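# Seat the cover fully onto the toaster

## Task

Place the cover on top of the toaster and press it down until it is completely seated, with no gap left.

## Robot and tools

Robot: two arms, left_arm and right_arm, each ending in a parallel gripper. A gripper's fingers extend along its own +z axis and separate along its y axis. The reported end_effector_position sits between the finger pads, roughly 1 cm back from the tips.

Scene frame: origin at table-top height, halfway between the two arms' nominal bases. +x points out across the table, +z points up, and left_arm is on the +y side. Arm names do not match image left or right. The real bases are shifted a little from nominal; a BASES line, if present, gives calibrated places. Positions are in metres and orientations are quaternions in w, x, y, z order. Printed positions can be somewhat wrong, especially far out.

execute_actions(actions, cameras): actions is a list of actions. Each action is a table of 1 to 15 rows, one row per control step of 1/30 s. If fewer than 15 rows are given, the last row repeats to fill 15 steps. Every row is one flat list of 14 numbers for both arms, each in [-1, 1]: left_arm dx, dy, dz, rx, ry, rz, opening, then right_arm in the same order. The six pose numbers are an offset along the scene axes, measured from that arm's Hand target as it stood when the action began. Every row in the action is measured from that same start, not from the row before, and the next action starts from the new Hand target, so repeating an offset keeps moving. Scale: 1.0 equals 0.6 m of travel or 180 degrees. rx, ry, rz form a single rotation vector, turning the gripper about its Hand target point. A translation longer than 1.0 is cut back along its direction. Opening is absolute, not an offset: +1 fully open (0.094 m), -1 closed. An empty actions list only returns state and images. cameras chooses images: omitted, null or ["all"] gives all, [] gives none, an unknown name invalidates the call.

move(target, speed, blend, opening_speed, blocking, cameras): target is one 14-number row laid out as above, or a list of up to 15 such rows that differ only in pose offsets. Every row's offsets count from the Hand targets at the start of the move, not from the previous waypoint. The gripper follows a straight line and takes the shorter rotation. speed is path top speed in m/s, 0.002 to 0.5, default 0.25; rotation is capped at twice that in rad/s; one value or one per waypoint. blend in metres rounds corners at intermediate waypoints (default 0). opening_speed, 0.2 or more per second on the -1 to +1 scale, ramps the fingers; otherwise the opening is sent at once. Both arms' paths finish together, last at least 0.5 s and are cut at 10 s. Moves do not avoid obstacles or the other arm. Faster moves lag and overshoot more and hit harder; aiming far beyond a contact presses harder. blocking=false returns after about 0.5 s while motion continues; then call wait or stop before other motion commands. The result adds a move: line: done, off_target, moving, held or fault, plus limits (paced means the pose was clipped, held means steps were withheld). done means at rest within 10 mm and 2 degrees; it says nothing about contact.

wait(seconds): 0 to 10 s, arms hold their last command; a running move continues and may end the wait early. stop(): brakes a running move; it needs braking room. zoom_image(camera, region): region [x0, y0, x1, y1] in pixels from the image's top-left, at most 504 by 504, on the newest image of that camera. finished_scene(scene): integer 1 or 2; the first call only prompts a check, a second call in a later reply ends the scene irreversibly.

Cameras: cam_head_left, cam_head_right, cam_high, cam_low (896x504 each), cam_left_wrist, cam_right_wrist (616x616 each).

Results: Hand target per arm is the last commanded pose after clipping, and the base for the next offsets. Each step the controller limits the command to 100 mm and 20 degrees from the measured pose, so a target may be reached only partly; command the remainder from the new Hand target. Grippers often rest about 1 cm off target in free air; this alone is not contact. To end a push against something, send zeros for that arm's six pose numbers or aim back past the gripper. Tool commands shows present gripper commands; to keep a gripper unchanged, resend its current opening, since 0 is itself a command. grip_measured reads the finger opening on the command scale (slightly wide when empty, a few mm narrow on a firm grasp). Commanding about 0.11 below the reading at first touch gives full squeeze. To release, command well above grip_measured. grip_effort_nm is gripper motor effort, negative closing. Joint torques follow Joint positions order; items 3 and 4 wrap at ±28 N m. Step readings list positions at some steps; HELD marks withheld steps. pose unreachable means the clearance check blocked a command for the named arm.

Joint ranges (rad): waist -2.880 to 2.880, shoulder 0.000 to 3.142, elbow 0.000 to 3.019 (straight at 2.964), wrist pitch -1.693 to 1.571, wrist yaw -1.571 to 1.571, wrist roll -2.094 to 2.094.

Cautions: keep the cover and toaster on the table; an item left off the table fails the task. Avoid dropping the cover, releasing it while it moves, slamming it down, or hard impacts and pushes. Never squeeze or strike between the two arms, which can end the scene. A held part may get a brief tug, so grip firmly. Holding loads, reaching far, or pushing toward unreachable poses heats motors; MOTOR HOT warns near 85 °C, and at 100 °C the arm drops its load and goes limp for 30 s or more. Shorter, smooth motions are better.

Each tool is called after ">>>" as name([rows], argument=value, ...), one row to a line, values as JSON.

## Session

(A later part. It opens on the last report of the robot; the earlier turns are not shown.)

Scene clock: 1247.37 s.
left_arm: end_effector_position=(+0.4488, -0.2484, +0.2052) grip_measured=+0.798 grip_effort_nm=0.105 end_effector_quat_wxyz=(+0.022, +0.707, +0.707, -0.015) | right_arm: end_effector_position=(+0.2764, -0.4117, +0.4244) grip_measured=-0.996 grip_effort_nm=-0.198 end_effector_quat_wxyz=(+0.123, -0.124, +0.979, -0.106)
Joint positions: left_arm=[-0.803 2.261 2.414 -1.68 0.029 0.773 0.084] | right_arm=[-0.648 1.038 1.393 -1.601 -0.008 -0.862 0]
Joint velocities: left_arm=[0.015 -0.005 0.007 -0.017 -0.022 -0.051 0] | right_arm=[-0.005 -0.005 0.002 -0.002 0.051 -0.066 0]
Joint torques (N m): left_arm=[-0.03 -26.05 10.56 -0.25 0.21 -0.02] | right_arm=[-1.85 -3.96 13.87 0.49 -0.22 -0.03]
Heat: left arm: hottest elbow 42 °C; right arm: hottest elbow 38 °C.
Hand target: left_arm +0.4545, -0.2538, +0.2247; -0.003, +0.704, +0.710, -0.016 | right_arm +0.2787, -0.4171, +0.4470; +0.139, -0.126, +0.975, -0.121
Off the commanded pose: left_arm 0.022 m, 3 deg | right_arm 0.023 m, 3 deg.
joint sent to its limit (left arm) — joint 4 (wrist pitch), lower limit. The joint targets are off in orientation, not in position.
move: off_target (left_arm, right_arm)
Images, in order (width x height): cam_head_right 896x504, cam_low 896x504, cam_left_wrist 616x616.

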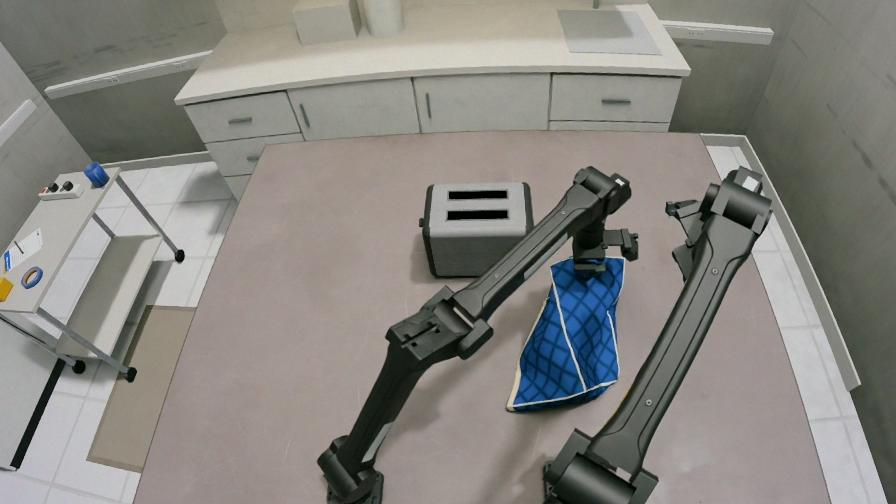

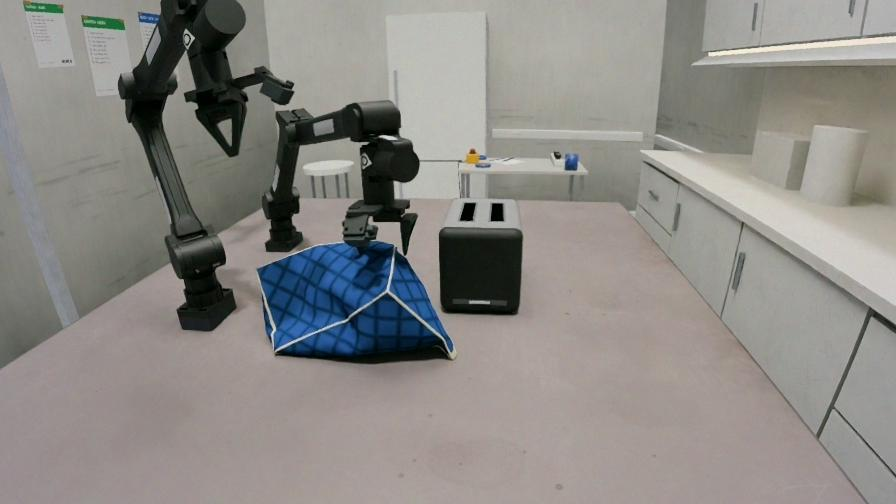

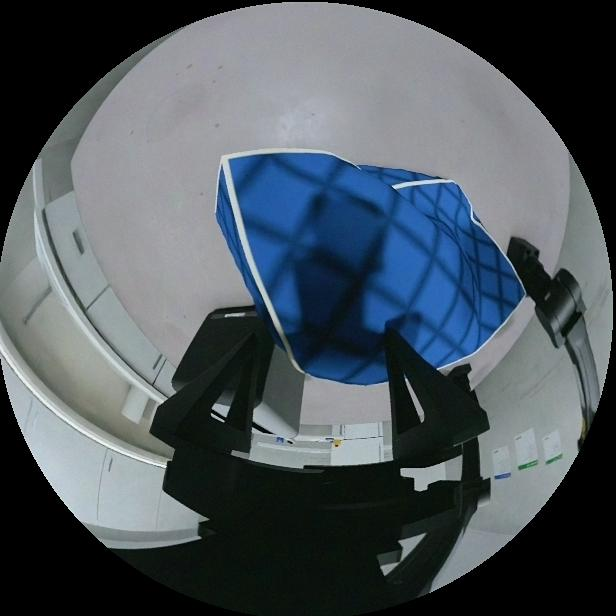

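>>> move([
  [0.06,-0.05,0.05,0,0,0,0.8,0,0,0,0,0,0,-1],
  [0.06,-0.05,-0.15,0,0,0,0.8,0,0,0,0,0,0,-1],
], cameras=["cam_left_wrist","cam_low","cam_head_right"], speed=0.15)

Scene clock: 1253.83 s.
left_arm: end_effector_position=(+0.4849, -0.2860, +0.1610) grip_measured=+0.798 grip_effort_nm=0.110 end_effector_quat_wxyz=(+0.045, +0.707, +0.706, -0.016) | right_arm: end_effector_position=(+0.2764, -0.4117, +0.4244) grip_measured=-0.996 grip_effort_nm=-0.203 end_effector_quat_wxyz=(+0.123, -0.124, +0.979, -0.106)
Joint positions: left_arm=[-0.803 2.462 2.663 -1.681 0.031 0.773 0.084] | right_arm=[-0.648 1.038 1.393 -1.601 -0.008 -0.862 0]
Joint velocities: left_arm=[0.005 0.015 -0.007 0.007 0.007 0.037 -0.001] | right_arm=[-0.005 -0.015 0.022 0.007 0.066 -0.051 0]
Joint torques (N m): left_arm=[0.21 -24.29 8.42 -0.16 0.16 0.01] | right_arm=[-1.85 -3.9 13.83 0.46 -0.22 -0.02]
Heat: left arm: hottest elbow 42 °C; right arm: hottest elbow 39 °C.
Hand target: left_arm +0.4916, -0.2835, +0.1349; -0.004, +0.704, +0.710, -0.016 | right_arm +0.2787, -0.4171, +0.4470; +0.139, -0.126, +0.975, -0.121
Off the commanded pose: left_arm 0.027 m, 6 deg | right_arm 0.023 m, 3 deg.
joint sent to its limit (left arm) — joint 4 (wrist pitch), lower limit. The joint targets are off in orientation, not in position.
move: off_target (left_arm, right_arm)
Images, in order (width x height): cam_head_right 896x504, cam_low 896x504, cam_left_wrist 616x616.

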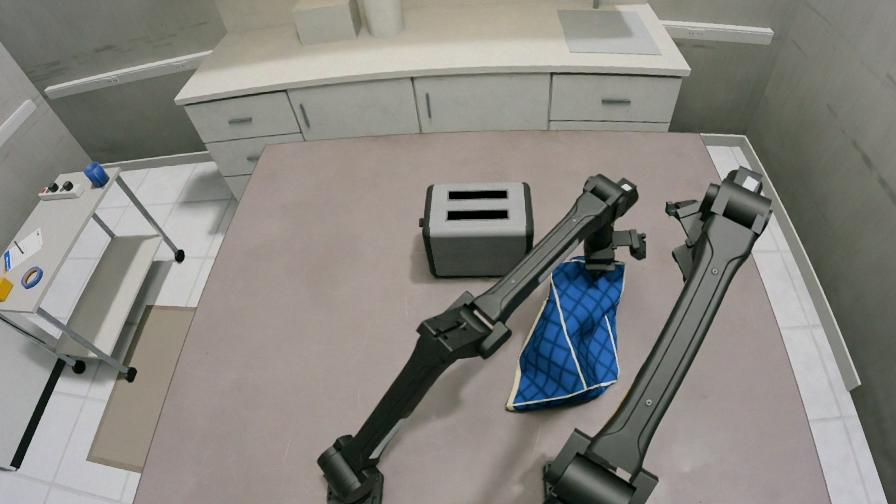

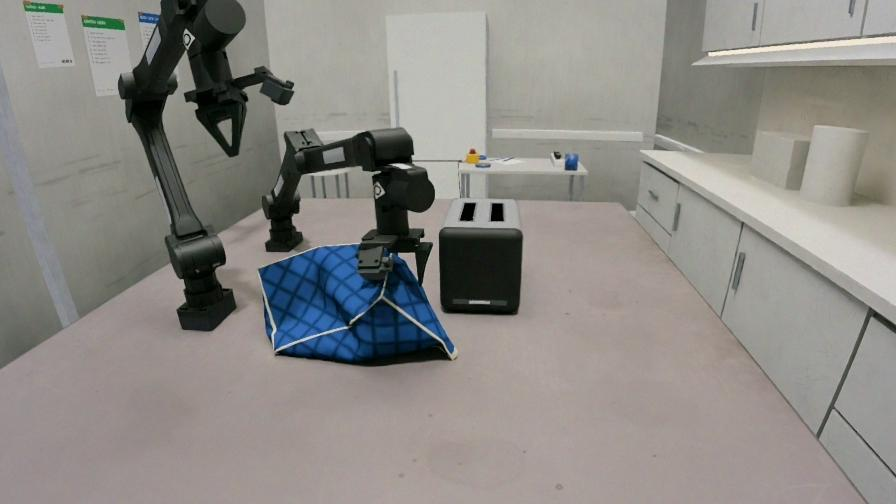

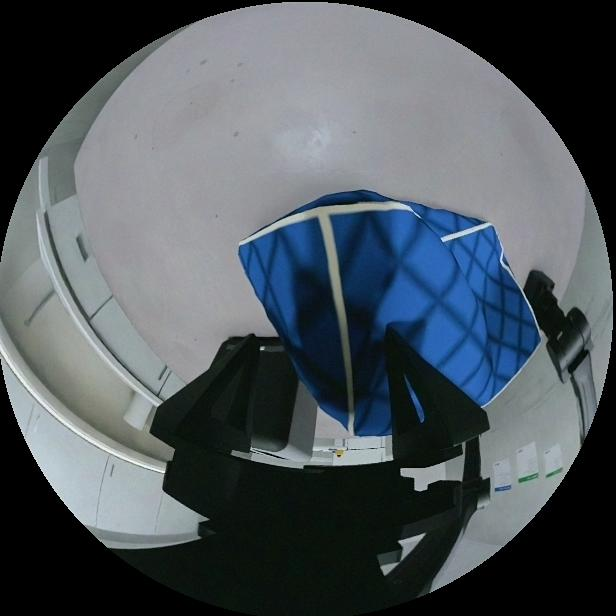

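>>> move(target=[-0.02,0.02,-0.1,0,0,0,0.8,0,0,0,0,0,0,-1], cameras=[], speed=0.15)

>>> move(target=[0,0,0,0,0,0,-1,0,0,0,0,0,0,-1], cameras=[])

>>> move(target=[0,0.02,0.3,0,0,0,-1,0,0,0,0,0,0,-1])

Scene clock: 1259.50 s.
left_arm: end_effector_position=(+0.4738, -0.2750, +0.0863) grip_measured=+0.798 grip_effort_nm=0.105 end_effector_quat_wxyz=(-0.002, +0.707, +0.707, -0.018) | right_arm: end_effector_position=(+0.2764, -0.4117, +0.4244) grip_measured=-0.996 grip_effort_nm=-0.203 end_effector_quat_wxyz=(+0.123, -0.124, +0.979, -0.106)
Joint positions: left_arm=[-0.802 2.462 2.469 -1.582 0.036 0.773 0.084] | right_arm=[-0.648 1.038 1.393 -1.601 -0.008 -0.862 0]
Joint velocities: left_arm=[-0.015 0.005 0.012 0.022 -0.007 -0.022 -0.001] | right_arm=[-0.005 0.005 0.002 -0.022 -0.007 -0.051 -0.001]
Joint torques (N m): left_arm=[0.56 -26.93 6.42 0.57 -0.05 0.05] | right_arm=[-1.96 -3.9 13.87 0.44 -0.22 -0.02]
Heat: left arm: hottest elbow 42 °C; right arm: hottest elbow 40 °C.
Hand target: left_arm +0.4800, -0.2705, +0.0750; -0.004, +0.703, +0.711, -0.016 | right_arm +0.2787, -0.4171, +0.4470; +0.139, -0.126, +0.975, -0.121
Off the commanded pose: left_arm 0.013 m, 1 deg | right_arm 0.023 m, 3 deg.
move: off_target (left_arm, right_arm)
No camera images: "cameras" was empty.

Scene clock: 1260.20 s.
left_arm: end_effector_position=(+0.4746, -0.2759, +0.0843) grip_measured=-0.885 grip_effort_nm=-1.028 end_effector_quat_wxyz=(+0.000, +0.707, +0.707, -0.018) | right_arm: end_effector_position=(+0.2764, -0.4117, +0.4244) grip_measured=-0.996 grip_effort_nm=-0.193 end_effector_quat_wxyz=(+0.123, -0.124, +0.979, -0.106)
Joint positions: left_arm=[-0.802 2.462 2.464 -1.572 0.036 0.773 0.005] | right_arm=[-0.648 1.038 1.393 -1.601 -0.008 -0.862 0]
Joint velocities: left_arm=[-0.005 -0.015 -0.002 -0.002 0.051 0.007 0] | right_arm=[-0.005 -0.005 -0.017 -0.012 -0.022 -0.037 0]
Joint torques (N m): left_arm=[1.03 -27.16 6.8 0.23 -0.07 0.09] | right_arm=[-1.96 -3.72 13.86 0.46 -0.22 -0.03]
Heat: left arm: hottest elbow 42 °C; right arm: hottest elbow 40 °C.
Hand target: left_arm +0.4801, -0.2706, +0.0751; -0.003, +0.703, +0.711, -0.016 | right_arm +0.2787, -0.4171, +0.4470; +0.139, -0.126, +0.975, -0.121
Off the commanded pose: left_arm 0.012 m, 1 deg | right_arm 0.023 m, 3 deg.
move: off_target (left_arm, right_arm)
No camera images: "cameras" was empty.

Scene clock: 1261.60 s.
left_arm: end_effector_position=(+0.4657, -0.2648, +0.2255) grip_measured=-0.885 grip_effort_nm=-1.023 end_effector_quat_wxyz=(+0.061, +0.705, +0.706, -0.019) | right_arm: end_effector_position=(+0.2764, -0.4117, +0.4244) grip_measured=-0.996 grip_effort_nm=-0.193 end_effector_quat_wxyz=(+0.123, -0.124, +0.979, -0.106)
Joint positions: left_arm=[-0.8 2.302 2.538 -1.683 0.036 0.773 0.005] | right_arm=[-0.648 1.038 1.393 -1.601 -0.008 -0.862 0]
Joint velocities: left_arm=[-0.015 0.005 -0.012 0.002 0.007 0.066 0] | right_arm=[0.005 -0.024 -0.017 -0.007 -0.066 -0.066 0]
Joint torques (N m): left_arm=[1.03 -27.34 10.47 -0.06 0.01 0.09] | right_arm=[-1.9 -3.72 13.85 0.47 -0.22 -0.03]
Heat: left arm: hottest elbow 42 °C; right arm: hottest elbow 40 °C.
Hand target: left_arm +0.4783, -0.2603, +0.2549; -0.004, +0.704, +0.710, -0.017 | right_arm +0.2787, -0.4171, +0.4470; +0.139, -0.126, +0.975, -0.121
Off the commanded pose: left_arm 0.033 m, 7 deg | right_arm 0.023 m, 3 deg.
joint sent to its limit (left arm) — joint 4 (wrist pitch), lower limit. The joint targets are off in orientation, not in position.
move: off_target (left_arm, right_arm); limits=paced

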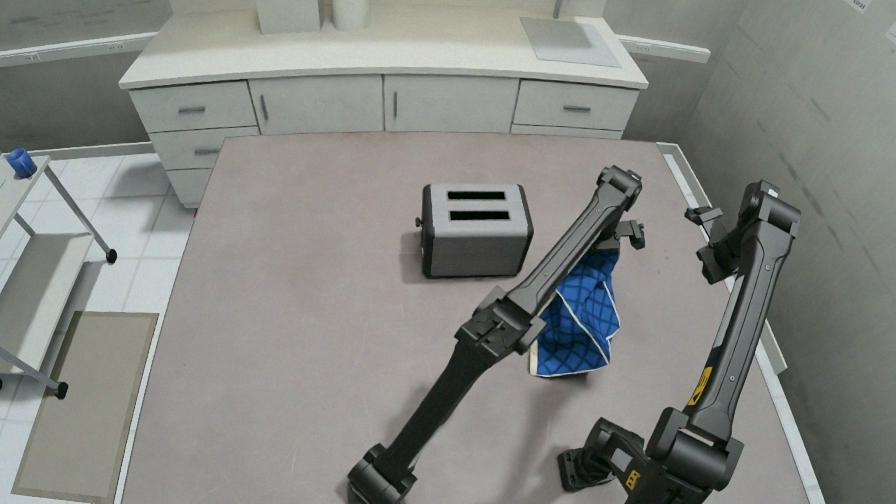

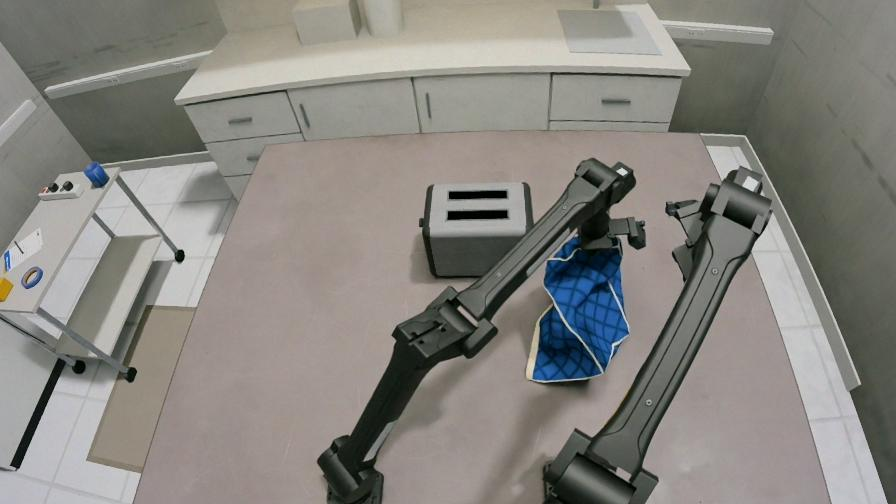

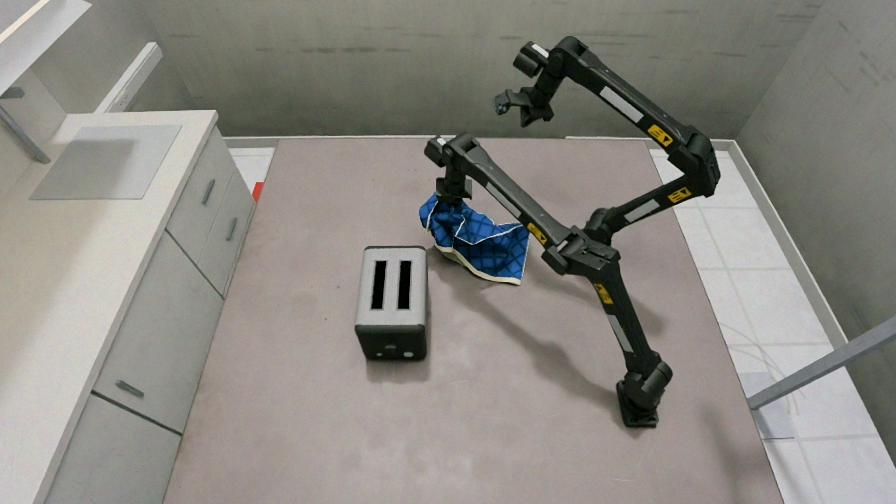

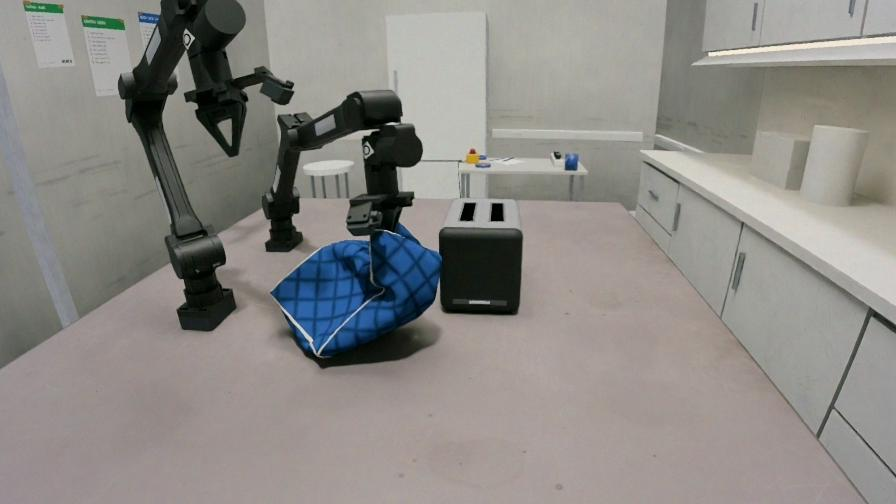

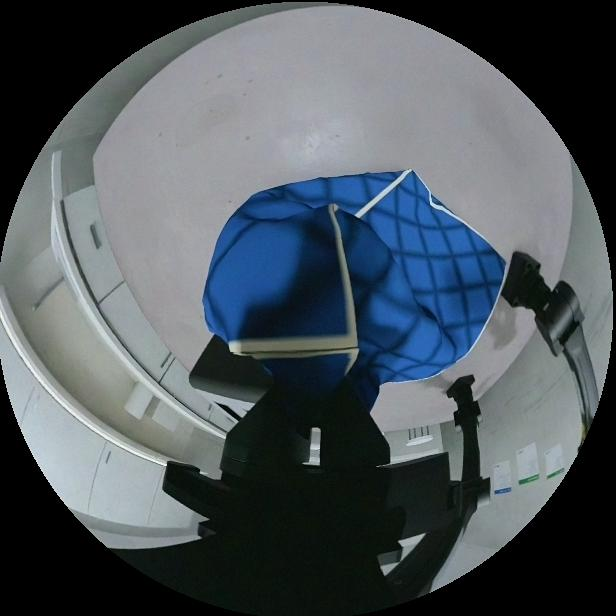

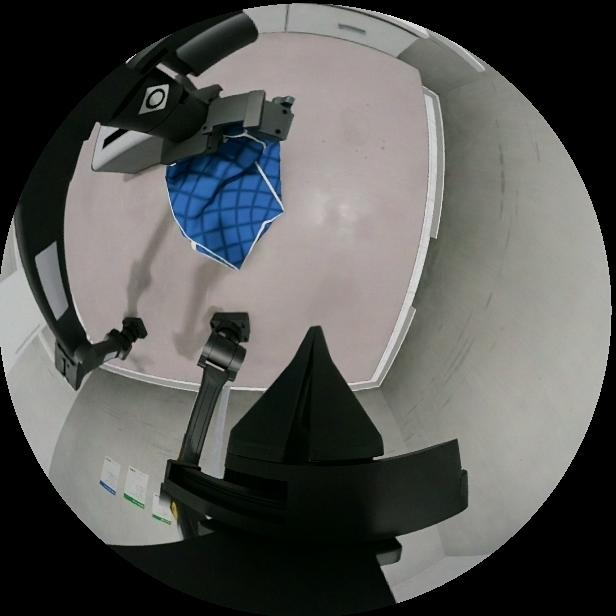

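>>> move([
  [-0.05,0.05,0.25,0,0,0,-1,0,-0.1,0,0,0,0,-1],
  [-0.12,0.35,0.25,0,0,0.25,-1,0,-0.1,0,0,0,0,-1],
  [-0.15,0.65,0.15,0,0,0.5,-1,0,-0.1,0,0,0,0,-1],
], blend=0.03)

Scene clock: 1271.77 s.
left_arm: end_effector_position=(+0.3943, +0.1195, +0.3297) grip_measured=-0.885 grip_effort_nm=-1.033 end_effector_quat_wxyz=(+0.005, +0.012, +1.000, -0.016) | right_arm: end_effector_position=(+0.2719, -0.4657, +0.4266) grip_measured=-0.996 grip_effort_nm=-0.203 end_effector_quat_wxyz=(+0.123, -0.124, +0.979, -0.104)
Joint positions: left_arm=[-0.305 1.522 1.654 -1.683 0.027 -0.276 0.005] | right_arm=[-0.806 1.118 1.454 -1.588 -0.06 -1.011 0]
Joint velocities: left_arm=[-0.015 0.015 0.002 -0.002 -0.051 -0.051 0] | right_arm=[0.005 -0.015 -0.002 -0.002 0.037 -0.022 0]
Joint torques (N m): left_arm=[0.91 -17.32 7.5 -0.18 -0.14 -0.15] | right_arm=[-1.73 -4.07 14.09 0.87 -0.27 -0.01]
Heat: left arm: hottest elbow 42 °C; right arm: hottest elbow 41 °C.
Hand target: left_arm +0.3896, +0.1284, +0.3462; +0.013, -0.005, +1.000, -0.016 | right_arm +0.2790, -0.4773, +0.4464; +0.137, -0.126, +0.975, -0.122
Off the commanded pose: left_arm 0.019 m, 2 deg | right_arm 0.024 m, 3 deg.
joint sent to its limit (left arm) — joint 4 (wrist pitch), lower limit. The joint targets still meet the commanded pose.
move: off_target (left_arm, right_arm); limits=paced

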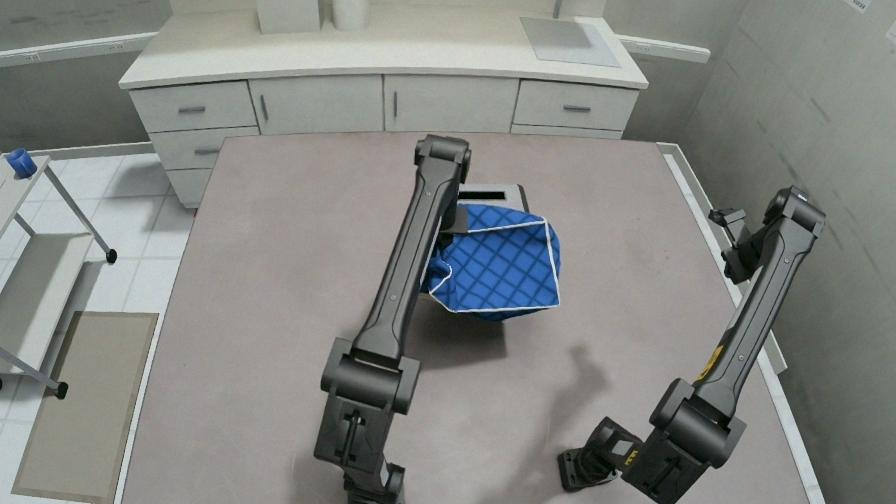

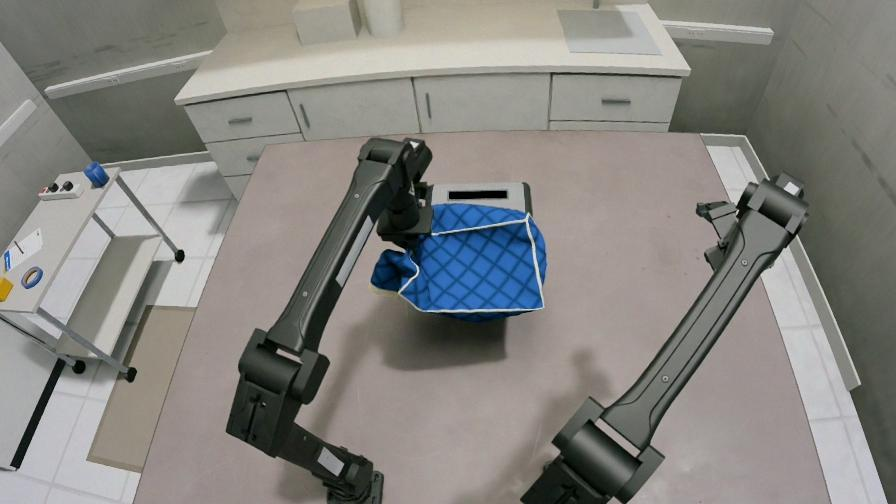

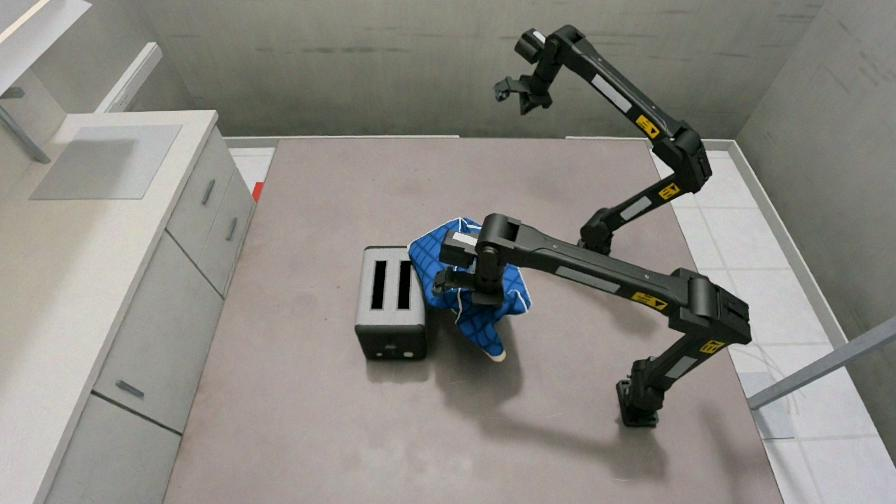

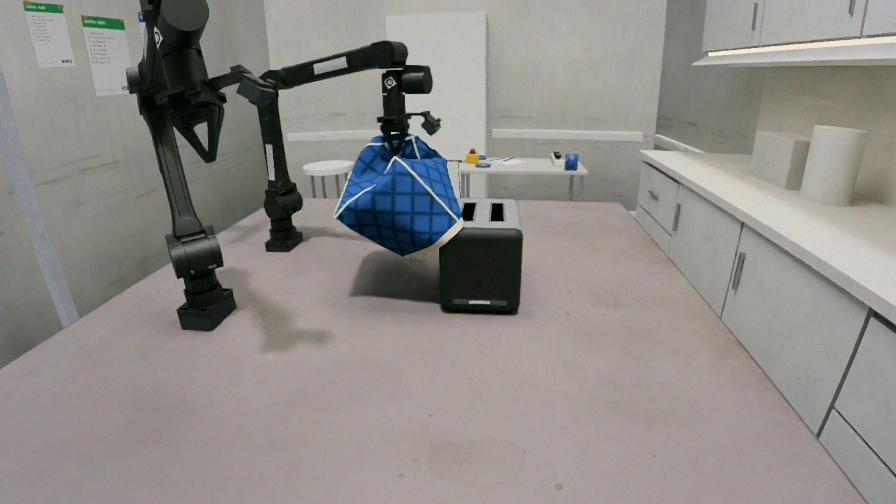

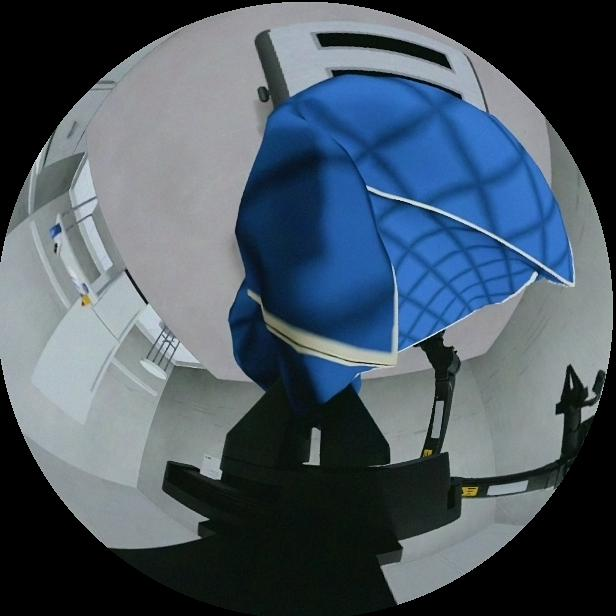

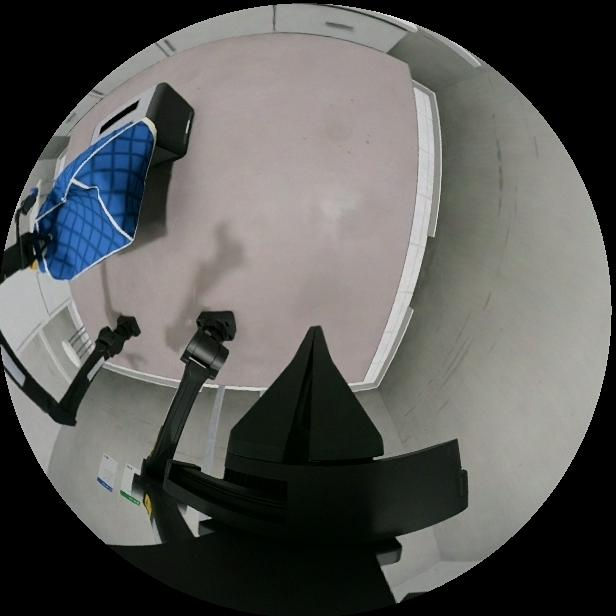

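>>> zoom_image(camera="cam_head_right", region=[350, 170, 580, 350])

>>> zoom_image(camera="cam_low", region=[310, 120, 490, 280])

>>> zoom_image(camera="cam_high", region=[390, 200, 550, 370])

Scaled by 2.191.

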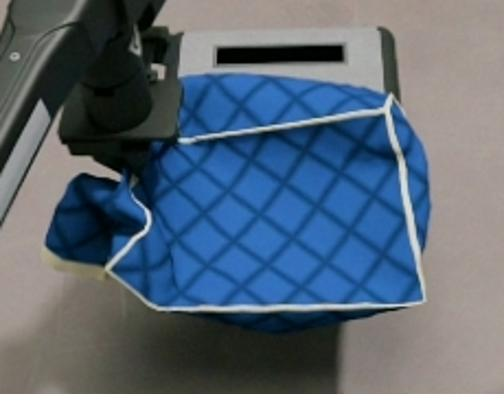

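Scaled by 2.800.

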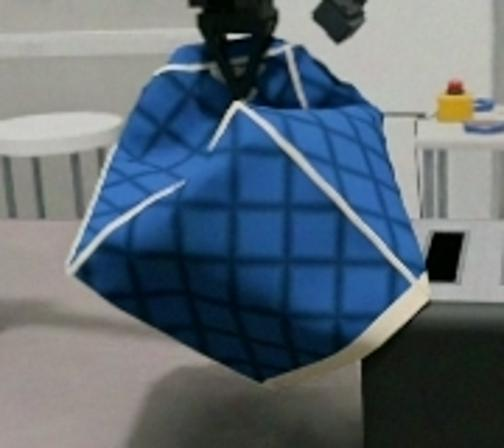

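Scaled by 2.965.

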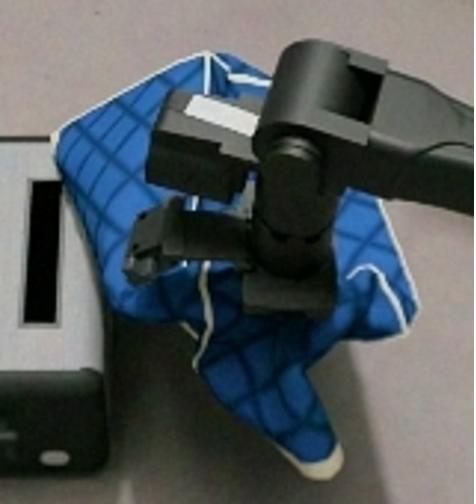

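>>> move(target=[0,0,0,0,0,0,-1,0.22,0.6,0,0,0,0,0.8])

Scene clock: 1286.70 s.
left_arm: end_effector_position=(+0.3943, +0.1195, +0.3297) grip_measured=-0.885 grip_effort_nm=-1.033 end_effector_quat_wxyz=(+0.005, +0.012, +1.000, -0.016) | right_arm: end_effector_position=(+0.4013, -0.1216, +0.4345) grip_measured=+0.798 grip_effort_nm=0.105 end_effector_quat_wxyz=(+0.137, -0.133, +0.976, -0.108)
Joint positions: left_arm=[-0.305 1.522 1.654 -1.683 0.027 -0.277 0.005] | right_arm=[0.341 1.304 1.626 -1.672 0.275 0.077 0.084]
Joint velocities: left_arm=[-0.015 -0.005 0.002 -0.007 -0.051 -0.037 0] | right_arm=[-0.005 -0.015 0.012 0.002 0.022 -0.066 -0.001]
Joint torques (N m): left_arm=[0.62 -17.32 7.51 -0.18 -0.13 -0.17] | right_arm=[-0.38 -6.42 13.86 0.31 0.43 0.32]
Heat: left arm: hottest elbow 42 °C; right arm: hottest elbow 41 °C.
Hand target: left_arm +0.3897, +0.1284, +0.3462; +0.013, -0.005, +1.000, -0.016 | right_arm +0.4098, -0.1162, +0.4515; +0.143, -0.124, +0.976, -0.107
Off the commanded pose: left_arm 0.019 m, 2 deg | right_arm 0.016 m, 2 deg.
joint sent to its limit (left arm) — joint 4 (wrist pitch), lower limit. The joint targets still meet the commanded pose.
joint sent to its limit (right arm) — joint 4 (wrist pitch), lower limit. The joint targets are off in position and orientation.
move: off_target (left_arm, right_arm)

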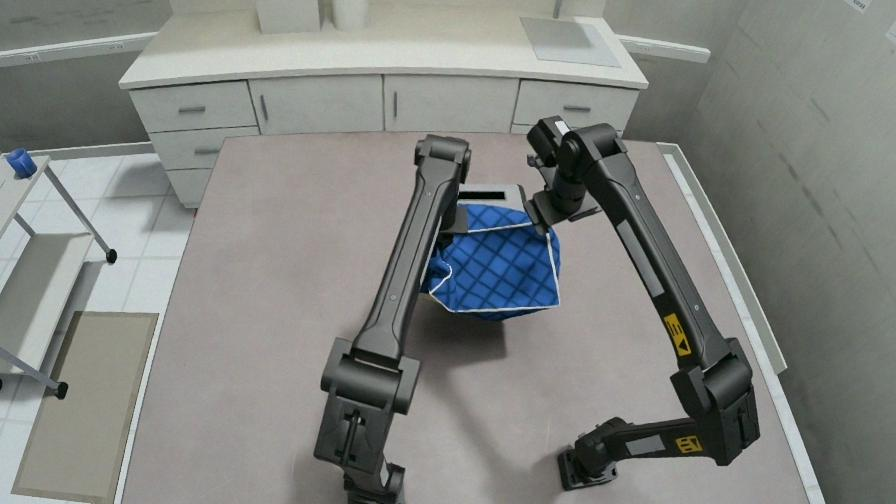

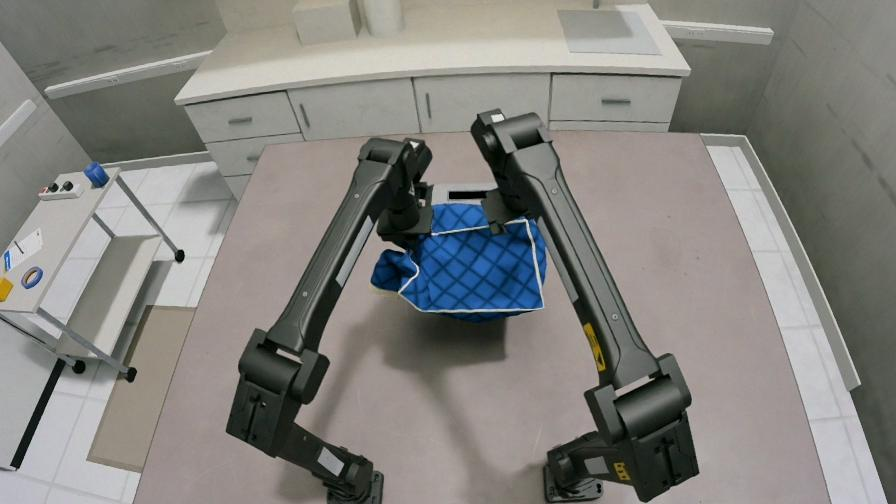

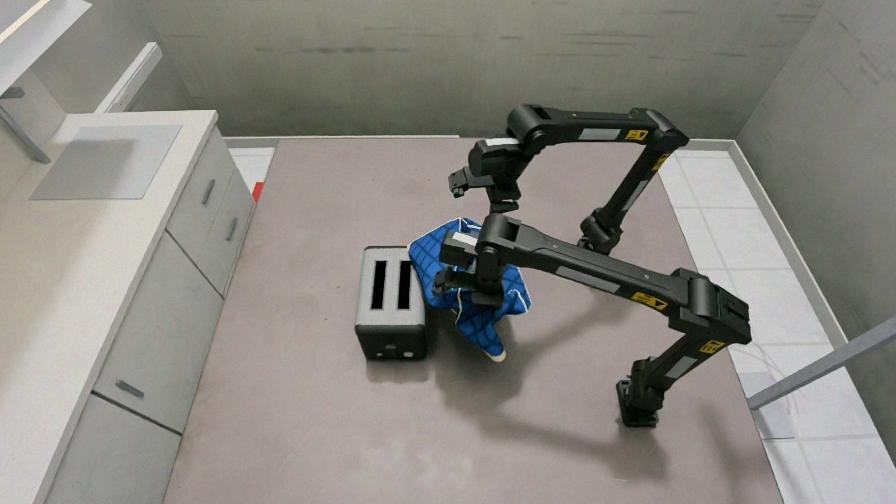

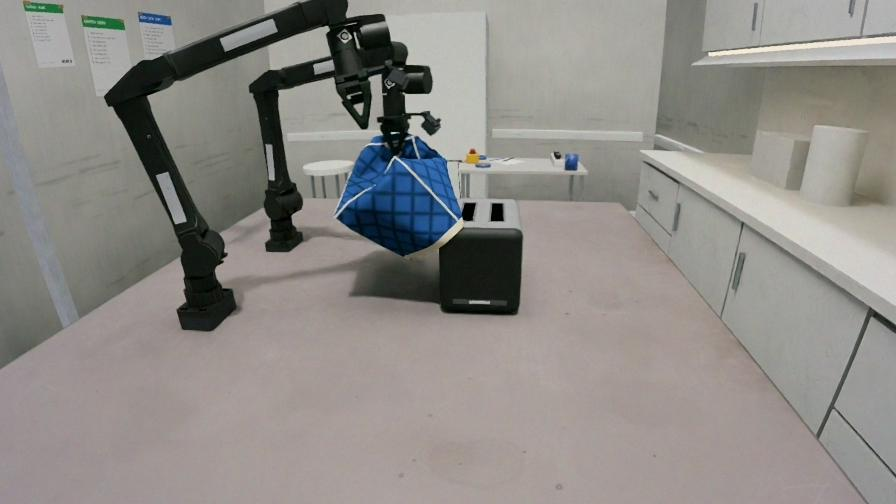

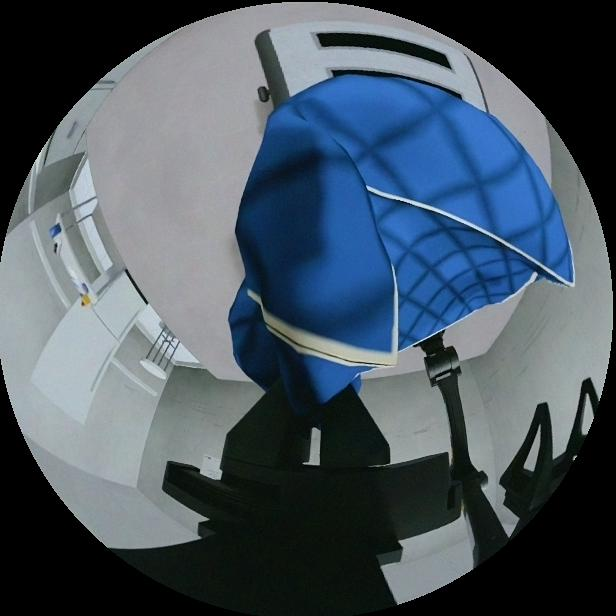

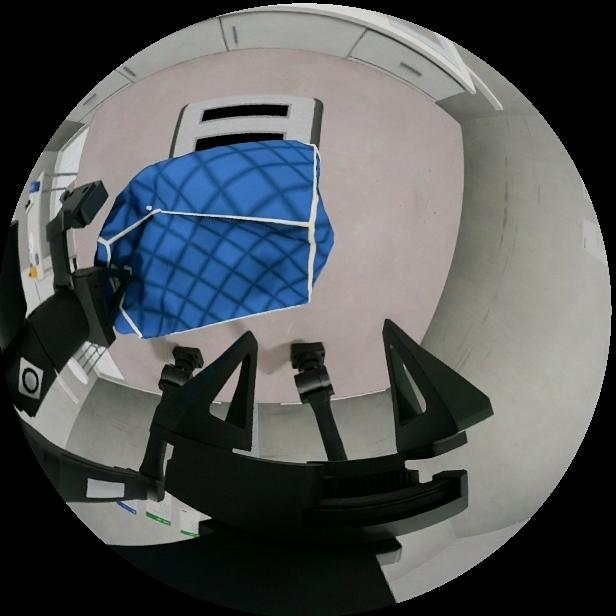

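>>> move([
  [0,0,0,0,0,0,-1,0.08,0,-0.1,0,0,0,0.8],
  [0,0,0,0,0,0,-1,0.08,0,-0.28,0,0,0,0.8],
], speed=0.15, cameras=["cam_right_wrist","cam_low","cam_head_left"])

Scene clock: 1292.17 s.
left_arm: end_effector_position=(+0.3943, +0.1195, +0.3297) grip_measured=-0.885 grip_effort_nm=-1.023 end_effector_quat_wxyz=(+0.005, +0.011, +1.000, -0.016) | right_arm: end_effector_position=(+0.4534, -0.1127, +0.2917) grip_measured=+0.798 grip_effort_nm=0.105 end_effector_quat_wxyz=(+0.150, -0.122, +0.975, -0.107)
Joint positions: left_arm=[-0.305 1.522 1.654 -1.683 0.027 -0.278 0.005] | right_arm=[0.317 1.374 1.309 -1.255 0.274 0.07 0.084]
Joint velocities: left_arm=[-0.005 -0.015 -0.002 0.002 -0.051 0.022 0] | right_arm=[-0.015 -0.005 -0.012 0.002 -0.022 -0.007 0]
Joint torques (N m): left_arm=[0.62 -17.38 7.51 -0.23 -0.14 -0.12] | right_arm=[-1.96 -8.41 8.35 0.94 0.12 0.01]
Heat: left arm: hottest elbow 42 °C; right arm: hottest elbow 40 °C.
Hand target: left_arm +0.3897, +0.1284, +0.3462; +0.013, -0.005, +1.000, -0.016 | right_arm +0.4554, -0.1169, +0.2827; +0.144, -0.124, +0.976, -0.108
Off the commanded pose: left_arm 0.019 m, 2 deg | right_arm 0.010 m, 1 deg.
joint sent to its limit (left arm) — joint 4 (wrist pitch), lower limit. The joint targets still meet the commanded pose.
move: off_target (left_arm)
Images, in order (width x height): cam_head_left 896x504, cam_low 896x504, cam_right_wrist 616x616.

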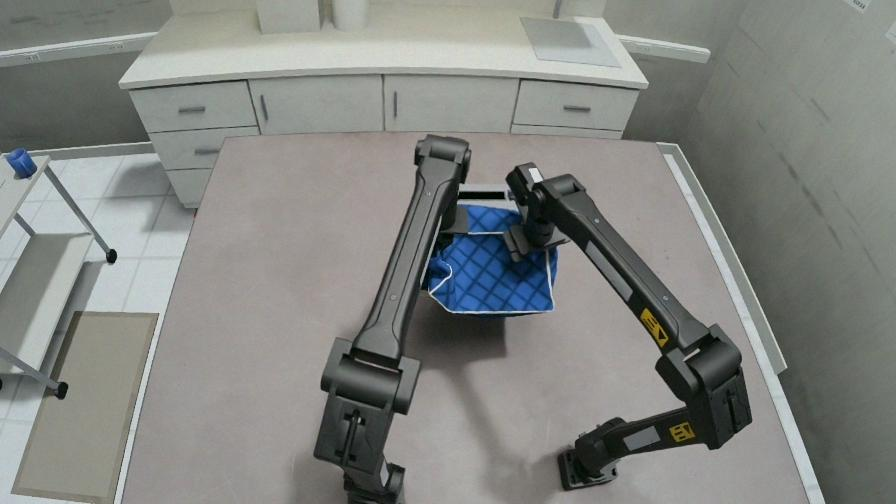

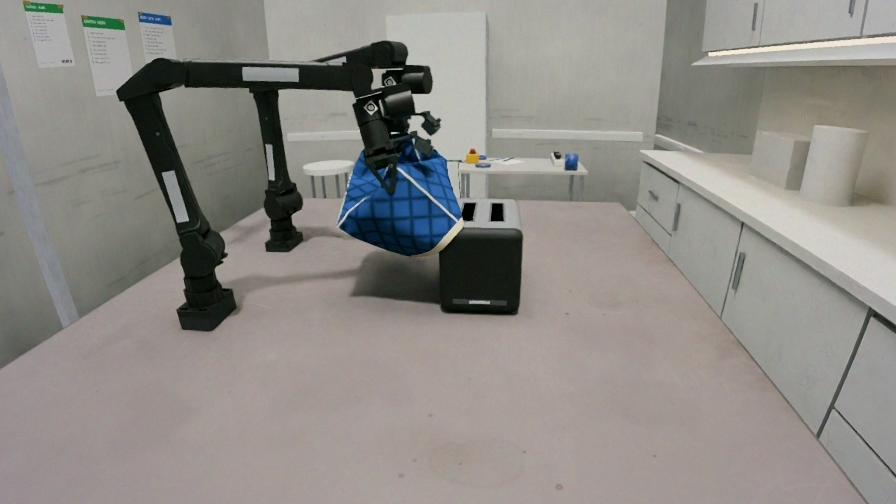

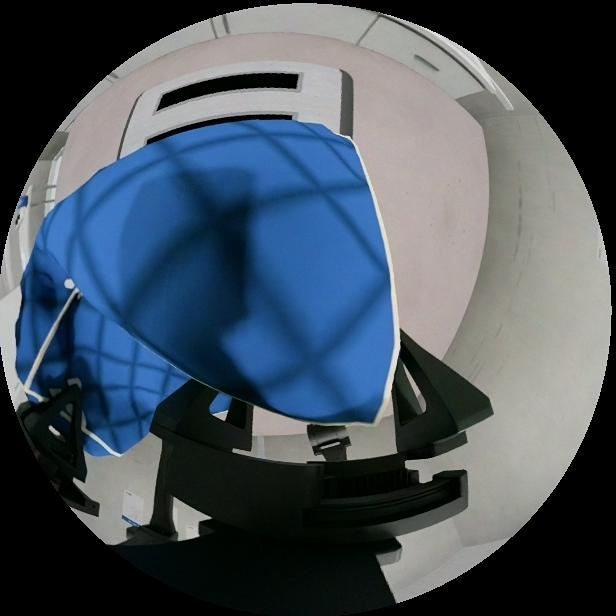

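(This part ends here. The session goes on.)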